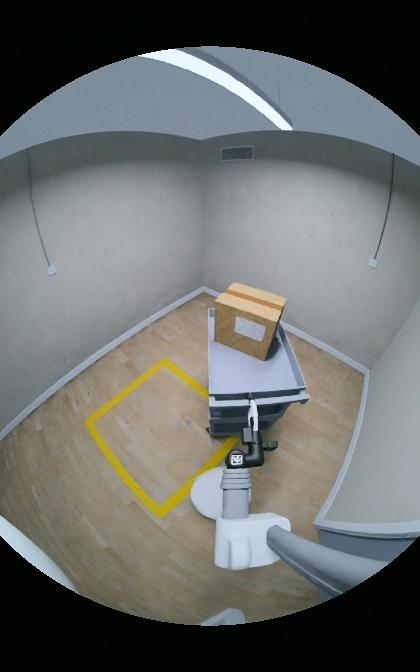

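Request:
move(
  blocking=false,
  r2={"base":{"strafe_m":0.4},"pace":"slow"},
)

Request:
wait(
  seconds=5,
)

Request:
move(
  blocking=false,
  r2={"base":{"rotate_rad":-0.5},"pace":"slow"},
)

Request:
wait(
  seconds=2,
)

Request:
move(
  blocking=false,
  r2={"base":{"strafe_m":0.45},"pace":"slow"},
)

Request:
wait(
  seconds=5.5,
)

Request:
move(
  blocking=false,
  r2={"base":{"rotate_rad":-0.4},"pace":"slow"},
)

Request:
wait(
  seconds=2,
  cameras=["r2_head_camera","r2_head_left_camera","r1_head_left_camera"],
)

Scene clock: 1058.87 s.
move: r2 moving
r1: as last shown
r1.lidar_m: 3.48 4.89 4.88 1.95 1.45 1.39 1.03 0.74 0.72 0.75 1.08 3.31
r1.motor_effort: lift_m=+23(23) arm_m=-5(5) wheel_0=+3(3) wheel_1=-1(2) wheel_2=+1(1)
r1.servo_current: wrist_yaw_rad=39(72) wrist_pitch_rad=46(46) wrist_roll_rad=52(59) gripper_m=39(46)
r1.contact_limits: translate_m 0.9
r1.wrist_depth_mm: - - - - - - - / - - - - - - - / - - - - - - - / - - - - - - - / - - - - - - - / - - 215 - 198 - - / - - - 145 - - -
r2.base_odometry: x=-2.249 y=-5.038 heading=-2.636
r2.turned_by_wheels: +0.000
r2.turned_by_imu: +0.001
r2.base_tilt: forward=-0.7 right=+0.1
r2.lidar_m: 0.39 1.99 1.94 2.15 2.75 2.26 1.18 0.94 0.86 0.92 1.44 0.43
r2.base_status: strafe_m moving
r2.joint_positions: lift_m=+0.687 arm_m=+0.000 wrist_yaw_rad=+0.003 wrist_pitch_rad=+0.007 wrist_roll_rad=+1.569 gripper_m=-0.029
r2.joint_status: not commanded
r2.measured_speeds: translate_m=+0.000 strafe_m=+0.056 rotate_rad=-0.002 lift_m=+0.000 arm_m=+0.000 wrist_yaw_rad=+0.000 wrist_pitch_rad=+0.000 wrist_roll_rad=+0.000
r2.motor_effort: lift_m=+21(22) arm_m=-4(4) wheel_0=-11(11) wheel_1=+8(9) wheel_2=-1(3)
r2.servo_current: wrist_yaw_rad=46(65) wrist_pitch_rad=52(59) wrist_roll_rad=39(65) gripper_m=72(78)
r2.hand_pose: x=+0.4596 y=-0.0866 z=+0.8629 quat_wxyz=(+0.708, +0.707, +0.003, -0.001) (m; r2's base frame)
r2.wrist_depth_mm: - - - 175 235 1576 - / - - 597 174 235 778 - / - 469 462 173 235 831 - / - - 480 234 235 854 - / - - 535 173 232 831 - / - - 187 172 177 - - / - 143 - - - 1499 477
pictures: none

Scene clock: 1063.50 s.
earlier move: r2 done
r1.base_odometry: x=-3.328 y=+1.617 heading=+0.051
r1.turned_by_wheels: +0.000
r1.turned_by_imu: +0.000
r1.base_tilt: forward=-1.6 right=+1.3
r1.lidar_m: 3.50 4.92 4.88 1.91 1.45 1.39 1.03 0.77 0.71 0.77 1.08 3.31
r1.base_status: not commanded
r1.joint_positions: lift_m=+0.840 arm_m=+0.050 wrist_yaw_rad=+0.003 wrist_pitch_rad=+0.002 wrist_roll_rad=-0.001 gripper_m=+0.100
r1.joint_status: not commanded
r1.measured_speeds: all 0
r1.motor_effort: lift_m=+23(24) arm_m=-5(5) wheel_0=+3(4) wheel_1=-1(2) wheel_2=+0(1)
r1.servo_current: wrist_yaw_rad=65(72) wrist_pitch_rad=46(52) wrist_roll_rad=46(65) gripper_m=46(46)
r1.contact_limits: translate_m 0.9
r1.hand_pose: x=+0.5096 y=-0.0866 z=+1.0173 quat_wxyz=(+1.000, -0.001, +0.001, +0.001) (m; r1's base frame)
r1.wrist_depth_mm: - - - - - - - / - - - - - - - / - - - - - - - / - - - - - - - / - - - - - - - / - - 214 - 198 - - / - - - 145 - - -
r2.base_odometry: x=-2.062 y=-5.376 heading=-2.637
r2.turned_by_wheels: +0.000
r2.turned_by_imu: +0.000
r2.base_tilt: forward=-0.7 right=+0.1
r2.lidar_m: 0.46 1.66 1.65 1.77 2.52 2.47 1.49 1.26 1.23 1.27 0.36 0.35
r2.base_status: done
r2.joint_positions: lift_m=+0.687 arm_m=+0.000 wrist_yaw_rad=-0.003 wrist_pitch_rad=+0.007 wrist_roll_rad=+1.569 gripper_m=-0.029
r2.joint_status: not commanded
r2.measured_speeds: all 0
r2.motor_effort: lift_m=+22(22) arm_m=-4(4) wheel_0=-6(13) wheel_1=+3(9) wheel_2=+0(3)
r2.servo_current: wrist_yaw_rad=52(65) wrist_pitch_rad=52(59) wrist_roll_rad=39(65) gripper_m=65(78)
r2.hand_pose: x=+0.4590 y=-0.0884 z=+0.8629 quat_wxyz=(+0.708, +0.707, +0.001, -0.004) (m; r2's base frame)
r2.wrist_depth_mm: - 377 370 - 148 - - / - 469 452 102 162 - - / - - 569 109 179 - - / - - - 126 199 1499 - / - - - 142 224 1576 473 / - - 183 159 176 1618 1205 / - - - - 327 319 330
wait: 4.63 of 5 s (r2 has come to rest)
pictures: none

Scene clock: 1064.00 s.
move: r2 moving
r1: as last shown
r1.lidar_m: 3.50 4.88 4.87 1.95 1.45 1.40 1.02 0.75 0.73 0.77 1.08 3.31
r1.motor_effort: lift_m=+23(24) arm_m=-5(5) wheel_0=+3(4) wheel_1=-1(2) wheel_2=+1(1)
r1.servo_current: wrist_yaw_rad=39(59) wrist_pitch_rad=33(46) wrist_roll_rad=52(85) gripper_m=46(46)
r1.contact_limits: translate_m 0.9
r2.base_odometry: x=-2.062 y=-5.376 heading=-2.760
r2.turned_by_wheels: -0.124
r2.turned_by_imu: -0.120
r2.base_tilt: forward=-0.7 right=+0.0
r2.lidar_m: 0.43 1.70 1.64 1.71 2.41 2.48 1.61 1.30 1.22 1.23 0.40 0.37
r2.base_status: rotate_rad moving
r2.joint_positions: lift_m=+0.687 arm_m=+0.000 wrist_yaw_rad=+0.009 wrist_pitch_rad=+0.007 wrist_roll_rad=+1.569 gripper_m=-0.029
r2.joint_status: not commanded
r2.measured_speeds: translate_m=-0.001 strafe_m=+0.000 rotate_rad=-0.491 lift_m=+0.000 arm_m=+0.000 wrist_yaw_rad=+0.008 wrist_pitch_rad=+0.000 wrist_roll_rad=+0.000
r2.motor_effort: lift_m=+22(22) arm_m=-4(4) wheel_0=+16(16) wheel_1=+9(9) wheel_2=+12(13)
r2.servo_current: wrist_yaw_rad=65(65) wrist_pitch_rad=46(52) wrist_roll_rad=39(46) gripper_m=65(72)
r2.hand_pose: x=+0.4600 y=-0.0850 z=+0.8629 quat_wxyz=(+0.708, +0.707, +0.005, +0.001) (m; r2's base frame)
r2.wrist_depth_mm: - 366 362 104 158 - - / - 424 430 113 170 - - / - - 525 118 185 - - / - - - 131 202 - - / - - - 147 221 1618 496 / - - - 163 175 1618 1182 / - - - - 271 317 1078
pictures: none

Scene clock: 1065.20 s.
earlier move: r2 done
r1.base_odometry: x=-3.328 y=+1.617 heading=+0.051
r1.turned_by_wheels: +0.000
r1.turned_by_imu: +0.000
r1.base_tilt: forward=-1.6 right=+1.3
r1.lidar_m: 3.50 4.88 4.90 1.90 1.43 1.39 1.02 0.76 0.71 0.76 1.09 3.31
r1.base_status: not commanded
r1.joint_positions: lift_m=+0.840 arm_m=+0.050 wrist_yaw_rad=+0.003 wrist_pitch_rad=+0.002 wrist_roll_rad=-0.001 gripper_m=+0.100
r1.joint_status: not commanded
r1.measured_speeds: all 0
r1.motor_effort: lift_m=+23(24) arm_m=-5(5) wheel_0=+4(4) wheel_1=-1(2) wheel_2=+1(1)
r1.servo_current: wrist_yaw_rad=52(65) wrist_pitch_rad=39(46) wrist_roll_rad=65(85) gripper_m=39(46)
r1.contact_limits: translate_m 0.9
r1.hand_pose: x=+0.5096 y=-0.0866 z=+1.0173 quat_wxyz=(+1.000, -0.001, +0.001, +0.001) (m; r1's base frame)
r1.wrist_depth_mm: - - - - - - - / - - - - - - - / - - - - - - - / - - - - - - - / - - - - - - - / - - 214 - 198 - - / - - - 145 - - -
r2.base_odometry: x=-2.062 y=-5.376 heading=-3.135
r2.turned_by_wheels: -0.375
r2.turned_by_imu: -0.364
r2.base_tilt: forward=-0.7 right=+0.1
r2.lidar_m: 0.36 2.02 1.65 1.63 1.83 2.51 2.49 1.45 1.25 1.22 1.28 0.48
r2.base_status: done
r2.joint_positions: lift_m=+0.687 arm_m=+0.000 wrist_yaw_rad=+0.005 wrist_pitch_rad=+0.007 wrist_roll_rad=+1.569 gripper_m=-0.029
r2.joint_status: not commanded
r2.measured_speeds: all 0
r2.motor_effort: lift_m=+21(22) arm_m=-4(4) wheel_0=+3(16) wheel_1=+3(11) wheel_2=+7(14)
r2.servo_current: wrist_yaw_rad=52(65) wrist_pitch_rad=52(59) wrist_roll_rad=46(59) gripper_m=78(78)
r2.hand_pose: x=+0.4597 y=-0.0861 z=+0.8629 quat_wxyz=(+0.708, +0.707, +0.004, -0.001) (m; r2's base frame)
r2.wrist_depth_mm: - - - 200 266 1661 1229 / - - - 194 257 1661 - / - - 597 189 251 768 - / - - 480 183 243 866 - / - - 504 179 237 831 - / - - 187 174 179 - - / - - 564 - 225 - -
wait: 1.20 of 2 s (r2 has come to rest)
pictures: none

Scene clock: 1065.70 s.
move: r2 moving
r1: as last shown
r1.base_tilt: forward=-1.6 right=+1.2
r1.lidar_m: 3.49 4.89 4.87 1.93 1.45 1.38 1.00 0.73 0.73 0.77 1.07 3.31
r1.motor_effort: lift_m=+23(24) arm_m=-5(5) wheel_0=+3(3) wheel_1=-1(2) wheel_2=+0(1)
r1.servo_current: wrist_yaw_rad=46(65) wrist_pitch_rad=33(46) wrist_roll_rad=33(65) gripper_m=39(52)
r1.contact_limits: translate_m 0.9
r2.base_odometry: x=-2.062 y=-5.390 heading=-3.136
r2.turned_by_wheels: +0.000
r2.turned_by_imu: +0.000
r2.base_tilt: forward=-0.7 right=+0.1
r2.lidar_m: 0.36 2.03 1.64 1.62 1.83 2.51 2.46 1.43 1.24 1.22 1.30 0.46
r2.base_status: strafe_m moving
r2.joint_positions: lift_m=+0.687 arm_m=+0.000 wrist_yaw_rad=+0.003 wrist_pitch_rad=+0.007 wrist_roll_rad=+1.569 gripper_m=-0.029
r2.joint_status: not commanded
r2.measured_speeds: translate_m=+0.001 strafe_m=+0.056 rotate_rad=-0.003 lift_m=+0.000 arm_m=+0.000 wrist_yaw_rad=+0.000 wrist_pitch_rad=+0.000 wrist_roll_rad=+0.000
r2.motor_effort: lift_m=+22(22) arm_m=-4(4) wheel_0=-8(10) wheel_1=+7(10) wheel_2=+0(6)
r2.servo_current: wrist_yaw_rad=52(59) wrist_pitch_rad=46(52) wrist_roll_rad=52(59) gripper_m=59(78)
r2.hand_pose: x=+0.4596 y=-0.0866 z=+0.8629 quat_wxyz=(+0.708, +0.707, +0.003, -0.001) (m; r2's base frame)
r2.wrist_depth_mm: - - - 199 264 1618 1205 / - - - 193 257 1661 - / - - 591 188 249 759 - / - - 480 183 244 831 - / - - 504 179 237 831 - / - - 186 174 177 - - / - - 574 - 225 - -
pictures: none

Scene clock: 1070.83 s.
earlier move: r2 done
r1.base_odometry: x=-3.328 y=+1.617 heading=+0.051
r1.turned_by_wheels: +0.000
r1.turned_by_imu: +0.000
r1.base_tilt: forward=-1.6 right=+1.3
r1.lidar_m: 3.48 4.88 4.88 1.96 1.44 1.38 1.03 0.74 0.73 0.74 1.11 3.30
r1.base_status: not commanded
r1.joint_positions: lift_m=+0.840 arm_m=+0.050 wrist_yaw_rad=+0.003 wrist_pitch_rad=+0.002 wrist_roll_rad=-0.001 gripper_m=+0.100
r1.joint_status: not commanded
r1.measured_speeds: all 0
r1.motor_effort: lift_m=+23(24) arm_m=-5(5) wheel_0=+3(4) wheel_1=-1(2) wheel_2=+0(1)
r1.servo_current: wrist_yaw_rad=52(72) wrist_pitch_rad=46(52) wrist_roll_rad=52(78) gripper_m=39(52)
r1.contact_limits: translate_m 0.9
r1.hand_pose: x=+0.5096 y=-0.0866 z=+1.0173 quat_wxyz=(+1.000, -0.001, +0.001, +0.001) (m; r1's base frame)
r1.wrist_depth_mm: - - - - - - - / - - - - - - - / - - - - - - - / - - - - - - - / - - - - - - - / - - 215 - 198 - - / - - - 145 - - -
r2.base_odometry: x=-2.060 y=-5.825 heading=-3.135
r2.turned_by_wheels: +0.000
r2.turned_by_imu: +0.000
r2.base_tilt: forward=-0.6 right=+0.1
r2.lidar_m: 0.45 1.50 1.20 1.20 1.36 2.15 2.39 1.97 1.68 1.65 0.40 0.37
r2.base_status: done
r2.joint_positions: lift_m=+0.687 arm_m=+0.000 wrist_yaw_rad=-0.003 wrist_pitch_rad=+0.007 wrist_roll_rad=+1.569 gripper_m=-0.029
r2.joint_status: not commanded
r2.measured_speeds: all 0
r2.motor_effort: lift_m=+22(22) arm_m=-4(4) wheel_0=-4(14) wheel_1=+5(10) wheel_2=+0(6)
r2.servo_current: wrist_yaw_rad=46(59) wrist_pitch_rad=46(52) wrist_roll_rad=46(65) gripper_m=72(78)
r2.hand_pose: x=+0.4590 y=-0.0884 z=+0.8629 quat_wxyz=(+0.708, +0.707, +0.001, -0.004) (m; r2's base frame)
r2.wrist_depth_mm: - 368 368 104 161 - - / - 433 439 115 173 - - / - - 530 123 187 - - / - - - 134 205 - - / - - - 150 224 1618 488 / - - 184 166 177 1576 1182 / - - - - 307 309 322
wait: 5.13 of 5.5 s (r2 has come to rest)
pictures: none

Scene clock: 1071.33 s.
move: r2 moving
r1: as last shown
r1.lidar_m: 3.50 4.88 4.87 1.97 1.45 1.37 1.02 0.74 0.72 0.77 1.09 3.31
r1.motor_effort: lift_m=+23(24) arm_m=-5(5) wheel_0=+3(4) wheel_1=-1(2) wheel_2=+1(1)
r1.servo_current: wrist_yaw_rad=52(59) wrist_pitch_rad=46(46) wrist_roll_rad=65(65) gripper_m=46(46)
r1.contact_limits: translate_m 0.9
r2.base_odometry: x=-2.060 y=-5.826 heading=+3.023
r2.turned_by_wheels: -0.124
r2.turned_by_imu: -0.120
r2.base_tilt: forward=-0.7 right=+0.0
r2.lidar_m: 0.43 1.62 1.24 1.20 1.28 1.84 2.41 2.19 1.68 1.65 0.46 0.39
r2.base_status: rotate_rad moving
r2.joint_positions: lift_m=+0.687 arm_m=+0.000 wrist_yaw_rad=+0.007 wrist_pitch_rad=+0.007 wrist_roll_rad=+1.569 gripper_m=-0.029
r2.joint_status: not commanded
r2.measured_speeds: translate_m=-0.001 strafe_m=+0.000 rotate_rad=-0.492 lift_m=+0.000 arm_m=+0.000 wrist_yaw_rad=+0.000 wrist_pitch_rad=+0.000 wrist_roll_rad=+0.000
r2.motor_effort: lift_m=+22(22) arm_m=-4(4) wheel_0=+16(16) wheel_1=+8(9) wheel_2=+12(13)
r2.servo_current: wrist_yaw_rad=52(59) wrist_pitch_rad=46(52) wrist_roll_rad=52(65) gripper_m=78(78)
r2.hand_pose: x=+0.4599 y=-0.0854 z=+0.8629 quat_wxyz=(+0.708, +0.707, +0.005, +0.000) (m; r2's base frame)
r2.wrist_depth_mm: - 387 392 121 177 - - / - 427 418 127 185 - - / - - 492 135 196 - - / - - 597 146 210 - - / - - - 156 225 1756 508 / - - 195 168 177 1576 1182 / - - - - - 1618 1138
pictures: none

Scene clock: 1072.40 s.
earlier move: r2 done
r1.base_odometry: x=-3.328 y=+1.617 heading=+0.051
r1.turned_by_wheels: +0.000
r1.turned_by_imu: +0.000
r1.base_tilt: forward=-1.6 right=+1.3
r1.lidar_m: 3.48 4.90 4.87 1.94 1.43 1.38 1.01 0.75 0.73 0.73 1.11 3.30
r1.base_status: not commanded
r1.joint_positions: lift_m=+0.840 arm_m=+0.050 wrist_yaw_rad=+0.003 wrist_pitch_rad=+0.002 wrist_roll_rad=-0.001 gripper_m=+0.100
r1.joint_status: not commanded
r1.measured_speeds: all 0
r1.motor_effort: lift_m=+23(24) arm_m=-5(5) wheel_0=+3(4) wheel_1=-1(2) wheel_2=+0(1)
r1.servo_current: wrist_yaw_rad=52(72) wrist_pitch_rad=39(52) wrist_roll_rad=33(65) gripper_m=39(52)
r1.contact_limits: translate_m 0.9
r1.hand_pose: x=+0.5096 y=-0.0866 z=+1.0173 quat_wxyz=(+1.000, -0.001, +0.001, +0.001) (m; r1's base frame)
r1.wrist_depth_mm: - - - - - - - / - - - - - - - / - - - - - - - / - - - - - - - / - - - - - - - / - - 214 - 198 - - / - - - 144 - - -
r2.base_odometry: x=-2.060 y=-5.826 heading=+2.749
r2.turned_by_wheels: -0.275
r2.turned_by_imu: -0.267
r2.base_tilt: forward=-0.7 right=+0.1
r2.lidar_m: 0.37 2.31 1.36 1.20 1.20 1.47 2.38 2.41 1.83 1.68 1.65 0.44
r2.base_status: done
r2.joint_positions: lift_m=+0.687 arm_m=+0.000 wrist_yaw_rad=+0.006 wrist_pitch_rad=+0.007 wrist_roll_rad=+1.569 gripper_m=-0.029
r2.joint_status: not commanded
r2.measured_speeds: all 0
r2.motor_effort: lift_m=+22(22) arm_m=-4(5) wheel_0=+7(16) wheel_1=+4(10) wheel_2=+3(14)
r2.servo_current: wrist_yaw_rad=46(72) wrist_pitch_rad=52(52) wrist_roll_rad=46(65) gripper_m=72(78)
r2.hand_pose: x=+0.4598 y=-0.0858 z=+0.8629 quat_wxyz=(+0.708, +0.707, +0.004, +0.000) (m; r2's base frame)
r2.wrist_depth_mm: - - - 187 250 1661 - / - - - 183 246 1808 - / - - 539 181 242 831 - / - - 480 178 238 842 - / - - 517 176 234 - - / - - 188 172 179 - - / - 145 - - 228 1537 -
wait: 1.07 of 2 s (r2 has come to rest)
pictures: r1_head_left_camera, r2_head_camera, r2_head_left_camera
Images, in order (width x height): r1_head_left_camera 420x672, r2_head_camera 420x560, r2_head_left_camera 420x672.

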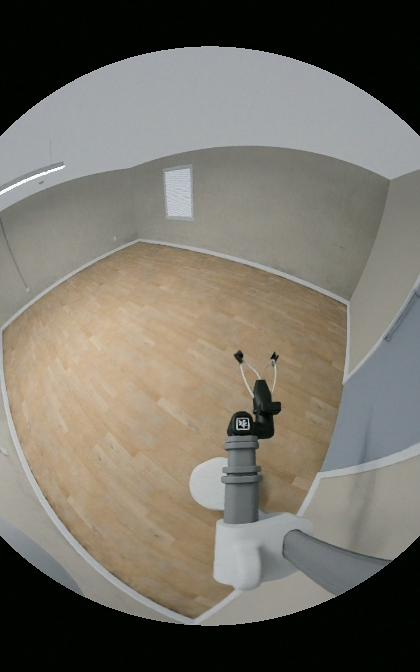

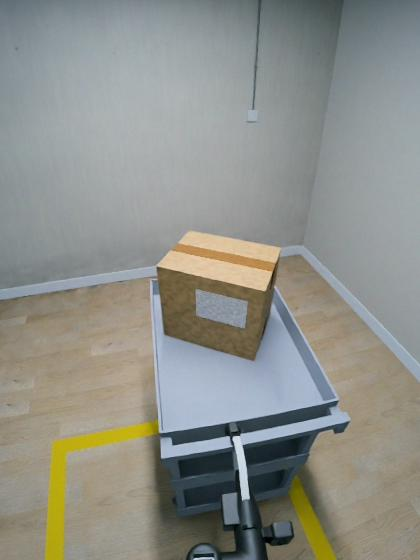

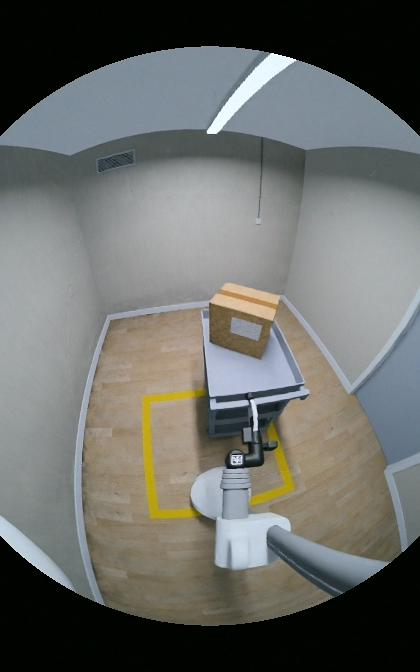

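Request:
move(
  blocking=false,
  r2={"base":{"strafe_m":0.45},"pace":"slow"},
)

Request:
wait(
  seconds=5.5,
)

Request:
move(
  blocking=false,
  r2={"base":{"rotate_rad":-0.4},"pace":"slow"},
)

Request:
wait(
  seconds=2,
)

Request:
move(
  blocking=false,
  r2={"base":{"translate_m":-0.4},"pace":"slow"},
)

Request:
wait(
  seconds=5.5,
  cameras=["r2_head_camera","r2_head_left_camera"],
)

Scene clock: 1085.30 s.
move: r2 moving
r1: as last shown
r1.lidar_m: 3.52 4.88 4.87 1.93 1.44 1.40 1.01 0.74 0.70 0.78 1.09 3.32
r1.motor_effort: lift_m=+23(24) arm_m=-5(5) wheel_0=+3(3) wheel_1=-2(2) wheel_2=+1(1)
r1.servo_current: wrist_yaw_rad=39(59) wrist_pitch_rad=46(52) wrist_roll_rad=52(65) gripper_m=46(52)
r1.contact_limits: translate_m 0.9
r1.wrist_depth_mm: - - - - - - - / - - - - - - - / - - - - - - - / - - - - - - - / - - - - - - - / - - 215 - 198 - - / - - - 145 - - -
r2.base_odometry: x=-2.065 y=-5.839 heading=+2.749
r2.turned_by_wheels: +0.000
r2.turned_by_imu: +0.000
r2.base_tilt: forward=-0.7 right=+0.1
r2.lidar_m: 0.36 2.27 1.36 1.19 1.21 1.43 2.41 2.42 1.84 1.68 1.66 0.44
r2.base_status: strafe_m moving
r2.joint_positions: lift_m=+0.687 arm_m=+0.000 wrist_yaw_rad=+0.003 wrist_pitch_rad=+0.007 wrist_roll_rad=+1.569 gripper_m=-0.029
r2.joint_status: not commanded
r2.measured_speeds: translate_m=+0.000 strafe_m=+0.056 rotate_rad=-0.002 lift_m=+0.000 arm_m=+0.000 wrist_yaw_rad=-0.002 wrist_pitch_rad=+0.000 wrist_roll_rad=+0.000
r2.motor_effort: lift_m=+21(22) arm_m=-4(5) wheel_0=-8(8) wheel_1=+9(10) wheel_2=-1(4)
r2.servo_current: wrist_yaw_rad=46(59) wrist_pitch_rad=46(52) wrist_roll_rad=46(59) gripper_m=72(78)
r2.hand_pose: x=+0.4596 y=-0.0866 z=+0.8629 quat_wxyz=(+0.708, +0.707, +0.003, -0.001) (m; r2's base frame)
r2.wrist_depth_mm: - - - 187 251 1708 - / - - - 185 247 1808 - / - - 539 181 242 820 - / - - 480 179 239 831 - / - - 517 177 236 - - / - - 186 173 178 - - / - 144 - - 228 1499 -
pictures: none

Scene clock: 1090.47 s.
earlier move: r2 done
r1.base_odometry: x=-3.328 y=+1.617 heading=+0.051
r1.turned_by_wheels: +0.000
r1.turned_by_imu: +0.000
r1.base_tilt: forward=-1.6 right=+1.3
r1.lidar_m: 3.48 4.86 4.88 1.93 1.44 1.38 1.03 0.74 0.72 0.78 1.06 3.31
r1.base_status: not commanded
r1.joint_positions: lift_m=+0.840 arm_m=+0.050 wrist_yaw_rad=+0.003 wrist_pitch_rad=+0.002 wrist_roll_rad=-0.001 gripper_m=+0.100
r1.joint_status: not commanded
r1.measured_speeds: all 0
r1.motor_effort: lift_m=+23(24) arm_m=-5(5) wheel_0=+4(4) wheel_1=-1(2) wheel_2=+1(1)
r1.servo_current: wrist_yaw_rad=59(72) wrist_pitch_rad=39(52) wrist_roll_rad=39(72) gripper_m=46(52)
r1.contact_limits: translate_m 0.9
r1.hand_pose: x=+0.5096 y=-0.0866 z=+1.0173 quat_wxyz=(+1.000, -0.001, +0.001, +0.001) (m; r1's base frame)
r1.wrist_depth_mm: - - - - - - - / - - - - - - - / - - - - - - - / - - - - - - - / - - - - - - - / - - 214 - 198 - - / - - - 144 - - -
r2.base_odometry: x=-2.232 y=-6.241 heading=+2.749
r2.turned_by_wheels: +0.000
r2.turned_by_imu: -0.001
r2.base_tilt: forward=-0.6 right=+0.1
r2.lidar_m: 0.44 1.49 0.89 0.75 0.75 0.93 1.74 2.53 2.33 2.09 0.36 0.36
r2.base_status: done
r2.joint_positions: lift_m=+0.687 arm_m=+0.000 wrist_yaw_rad=-0.004 wrist_pitch_rad=+0.007 wrist_roll_rad=+1.569 gripper_m=-0.029
r2.joint_status: not commanded
r2.measured_speeds: all 0
r2.motor_effort: lift_m=+21(22) arm_m=-4(5) wheel_0=-5(15) wheel_1=+3(10) wheel_2=+0(4)
r2.servo_current: wrist_yaw_rad=46(59) wrist_pitch_rad=46(59) wrist_roll_rad=46(65) gripper_m=72(78)
r2.hand_pose: x=+0.4590 y=-0.0885 z=+0.8629 quat_wxyz=(+0.708, +0.707, +0.001, -0.004) (m; r2's base frame)
r2.wrist_depth_mm: - 382 373 - 153 - - / - 466 452 106 167 - - / - - 564 113 182 - - / - - - 128 201 1499 - / - - - 145 224 1576 473 / - - 180 161 177 1618 1182 / - 137 - - 312 309 320
wait: 5.17 of 5.5 s (r2 has come to rest)
pictures: none

Scene clock: 1090.97 s.
move: r2 moving
r1: as last shown
r1.lidar_m: 3.48 4.89 4.85 1.94 1.45 1.37 1.02 0.76 0.71 0.77 1.09 3.29
r1.motor_effort: lift_m=+23(23) arm_m=-5(5) wheel_0=+3(4) wheel_1=-1(2) wheel_2=+0(1)
r1.servo_current: wrist_yaw_rad=39(65) wrist_pitch_rad=46(52) wrist_roll_rad=46(78) gripper_m=39(46)
r1.contact_limits: translate_m 0.9
r2.base_odometry: x=-2.232 y=-6.241 heading=+2.625
r2.turned_by_wheels: -0.124
r2.turned_by_imu: -0.120
r2.base_tilt: forward=-0.7 right=+0.0
r2.lidar_m: 0.43 1.85 0.97 0.77 0.75 0.87 1.40 2.51 2.51 2.12 0.42 0.38
r2.base_status: rotate_rad moving
r2.joint_positions: lift_m=+0.687 arm_m=+0.000 wrist_yaw_rad=+0.008 wrist_pitch_rad=+0.007 wrist_roll_rad=+1.569 gripper_m=-0.029
r2.joint_status: not commanded
r2.measured_speeds: translate_m=+0.000 strafe_m=+0.001 rotate_rad=-0.480 lift_m=+0.000 arm_m=+0.000 wrist_yaw_rad=+0.003 wrist_pitch_rad=+0.000 wrist_roll_rad=+0.000
r2.motor_effort: lift_m=+22(22) arm_m=-4(5) wheel_0=+11(15) wheel_1=+8(9) wheel_2=+11(12)
r2.servo_current: wrist_yaw_rad=52(59) wrist_pitch_rad=46(52) wrist_roll_rad=46(52) gripper_m=65(78)
r2.hand_pose: x=+0.4600 y=-0.0851 z=+0.8629 quat_wxyz=(+0.708, +0.707, +0.005, +0.000) (m; r2's base frame)
r2.wrist_depth_mm: - 368 375 110 165 - - / - 436 430 120 177 - - / - - 512 126 190 - - / - - - 136 204 - - / - - - 151 223 1576 504 / - - 180 165 177 1576 1205 / - - - - 264 121 1098
pictures: none

Scene clock: 1092.03 s.
earlier move: r2 done
r1.base_odometry: x=-3.328 y=+1.617 heading=+0.051
r1.turned_by_wheels: +0.000
r1.turned_by_imu: +0.000
r1.base_tilt: forward=-1.6 right=+1.3
r1.lidar_m: 3.49 4.89 4.88 1.91 1.44 1.39 1.00 0.74 0.73 0.77 1.08 3.31
r1.base_status: not commanded
r1.joint_positions: lift_m=+0.840 arm_m=+0.050 wrist_yaw_rad=+0.003 wrist_pitch_rad=+0.002 wrist_roll_rad=-0.001 gripper_m=+0.100
r1.joint_status: not commanded
r1.measured_speeds: all 0
r1.motor_effort: lift_m=+23(24) arm_m=-5(5) wheel_0=+3(4) wheel_1=-2(2) wheel_2=+1(1)
r1.servo_current: wrist_yaw_rad=59(65) wrist_pitch_rad=39(52) wrist_roll_rad=39(78) gripper_m=46(46)
r1.contact_limits: translate_m 0.9
r1.hand_pose: x=+0.5096 y=-0.0866 z=+1.0173 quat_wxyz=(+1.000, -0.001, +0.001, +0.001) (m; r1's base frame)
r1.wrist_depth_mm: - - - - - - - / - - - - - - - / - - - - - - - / - - - - - - - / - - - - - - - / - - 214 - 198 - - / - - - 145 - - -
r2.base_odometry: x=-2.232 y=-6.241 heading=+2.350
r2.turned_by_wheels: -0.275
r2.turned_by_imu: -0.268
r2.base_tilt: forward=-0.7 right=+0.1
r2.lidar_m: 0.37 2.22 1.28 0.83 0.77 0.80 1.00 2.24 2.53 2.20 2.11 0.44
r2.base_status: done
r2.joint_positions: lift_m=+0.687 arm_m=+0.000 wrist_yaw_rad=+0.005 wrist_pitch_rad=+0.007 wrist_roll_rad=+1.569 gripper_m=-0.029
r2.joint_status: not commanded
r2.measured_speeds: all 0
r2.motor_effort: lift_m=+22(22) arm_m=-4(5) wheel_0=+4(15) wheel_1=+4(9) wheel_2=+3(13)
r2.servo_current: wrist_yaw_rad=39(65) wrist_pitch_rad=46(52) wrist_roll_rad=46(59) gripper_m=65(78)
r2.hand_pose: x=+0.4598 y=-0.0859 z=+0.8629 quat_wxyz=(+0.708, +0.707, +0.004, -0.001) (m; r2's base frame)
r2.wrist_depth_mm: - - - 180 243 1576 496 / - - - 179 240 788 - / - - 496 177 238 842 - / - - 488 236 236 820 - / - - 525 174 233 - - / - - 187 172 178 - - / - 145 - - 229 1499 484
wait: 1.07 of 2 s (r2 has come to rest)
pictures: none

Scene clock: 1092.53 s.
move: r2 moving
r1: as last shown
r1.lidar_m: 3.49 4.89 4.86 1.93 1.45 1.40 1.01 0.76 0.73 0.77 1.09 3.30
r1.motor_effort: lift_m=+24(24) arm_m=-5(5) wheel_0=+3(4) wheel_1=-1(2) wheel_2=+1(1)
r1.servo_current: wrist_yaw_rad=46(72) wrist_pitch_rad=33(46) wrist_roll_rad=46(72) gripper_m=46(46)
r1.contact_limits: translate_m 0.9
r1.wrist_depth_mm: - - - - - - - / - - - - - - - / - - - - - - - / - - - - - - - / - - - - - - - / - - 215 - 198 - - / - - - 145 - - -
r2.base_odometry: x=-2.223 y=-6.250 heading=+2.350
r2.turned_by_wheels: +0.000
r2.turned_by_imu: +0.000
r2.base_tilt: forward=-0.6 right=+0.1
r2.lidar_m: 0.38 2.24 1.23 0.82 0.75 0.75 1.01 2.24 2.48 2.18 2.12 0.44
r2.base_status: translate_m moving
r2.joint_positions: lift_m=+0.687 arm_m=+0.000 wrist_yaw_rad=+0.005 wrist_pitch_rad=+0.007 wrist_roll_rad=+1.569 gripper_m=-0.029
r2.joint_status: not commanded
r2.measured_speeds: translate_m=-0.049 strafe_m=+0.000 rotate_rad=+0.001 lift_m=+0.000 arm_m=+0.000 wrist_yaw_rad=+0.000 wrist_pitch_rad=+0.000 wrist_roll_rad=+0.000
r2.motor_effort: lift_m=+22(22) arm_m=-4(5) wheel_0=-6(8) wheel_1=-6(7) wheel_2=+13(14)
r2.servo_current: wrist_yaw_rad=46(59) wrist_pitch_rad=52(52) wrist_roll_rad=39(59) gripper_m=65(78)
r2.hand_pose: x=+0.4598 y=-0.0859 z=+0.8629 quat_wxyz=(+0.708, +0.707, +0.004, -0.001) (m; r2's base frame)
r2.wrist_depth_mm: - - - 180 243 1708 - / - - - 179 241 750 - / - - 488 178 238 842 - / - - 492 236 236 842 - / - - 530 175 234 - - / - - 187 173 179 - - / - 144 - - 230 1499 480
pictures: none

Scene clock: 1097.33 s.
earlier move: r2 done
r1.base_odometry: x=-3.328 y=+1.617 heading=+0.051
r1.turned_by_wheels: +0.000
r1.turned_by_imu: +0.000
r1.base_tilt: forward=-1.6 right=+1.3
r1.lidar_m: 3.48 4.89 4.88 1.95 1.45 1.40 1.00 0.76 0.73 0.74 1.10 3.29
r1.base_status: not commanded
r1.joint_positions: lift_m=+0.840 arm_m=+0.050 wrist_yaw_rad=+0.003 wrist_pitch_rad=+0.002 wrist_roll_rad=-0.001 gripper_m=+0.100
r1.joint_status: not commanded
r1.measured_speeds: all 0
r1.motor_effort: lift_m=+23(24) arm_m=-5(5) wheel_0=+3(4) wheel_1=-1(2) wheel_2=+1(1)
r1.servo_current: wrist_yaw_rad=72(85) wrist_pitch_rad=39(52) wrist_roll_rad=46(72) gripper_m=46(52)
r1.contact_limits: translate_m 0.9
r1.hand_pose: x=+0.5096 y=-0.0866 z=+1.0173 quat_wxyz=(+1.000, -0.001, +0.001, +0.001) (m; r1's base frame)
r1.wrist_depth_mm: - - - - - - - / - - - - - - - / - - - - - - - / - - - - - - - / - - - - - - - / - - 214 - 198 - - / - - - 145 - - -
r2.base_odometry: x=-1.951 y=-6.526 heading=+2.349
r2.turned_by_wheels: -0.001
r2.turned_by_imu: -0.001
r2.base_tilt: forward=-0.7 right=+0.1
r2.lidar_m: 0.39 2.54 0.87 0.59 0.53 0.54 0.72 1.59 2.22 2.44 2.28 0.43
r2.base_status: done
r2.joint_positions: lift_m=+0.687 arm_m=+0.000 wrist_yaw_rad=-0.001 wrist_pitch_rad=+0.007 wrist_roll_rad=+1.569 gripper_m=-0.029
r2.joint_status: not commanded
r2.measured_speeds: all 0
r2.motor_effort: lift_m=+22(22) arm_m=-4(5) wheel_0=-7(12) wheel_1=-5(10) wheel_2=+4(14)
r2.servo_current: wrist_yaw_rad=46(65) wrist_pitch_rad=52(52) wrist_roll_rad=46(65) gripper_m=65(78)
r2.hand_pose: x=+0.4593 y=-0.0876 z=+0.8629 quat_wxyz=(+0.708, +0.707, +0.002, -0.003) (m; r2's base frame)
r2.wrist_depth_mm: - - - 176 236 1708 - / - - - 176 236 759 - / - - 466 175 236 831 - / - - 492 234 235 842 - / - - 539 173 234 - - / - - 187 173 179 - - / - - - - 232 1499 492
wait: 4.80 of 5.5 s (r2 has come to rest)
pictures: r2_head_camera, r2_head_left_camera
Images, in order (width x height): r2_head_camera 420x560, r2_head_left_camera 420x672.

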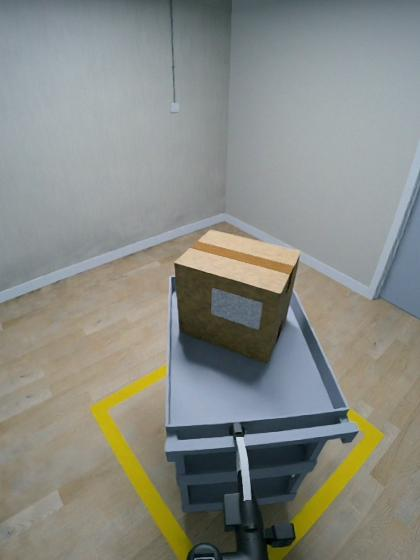

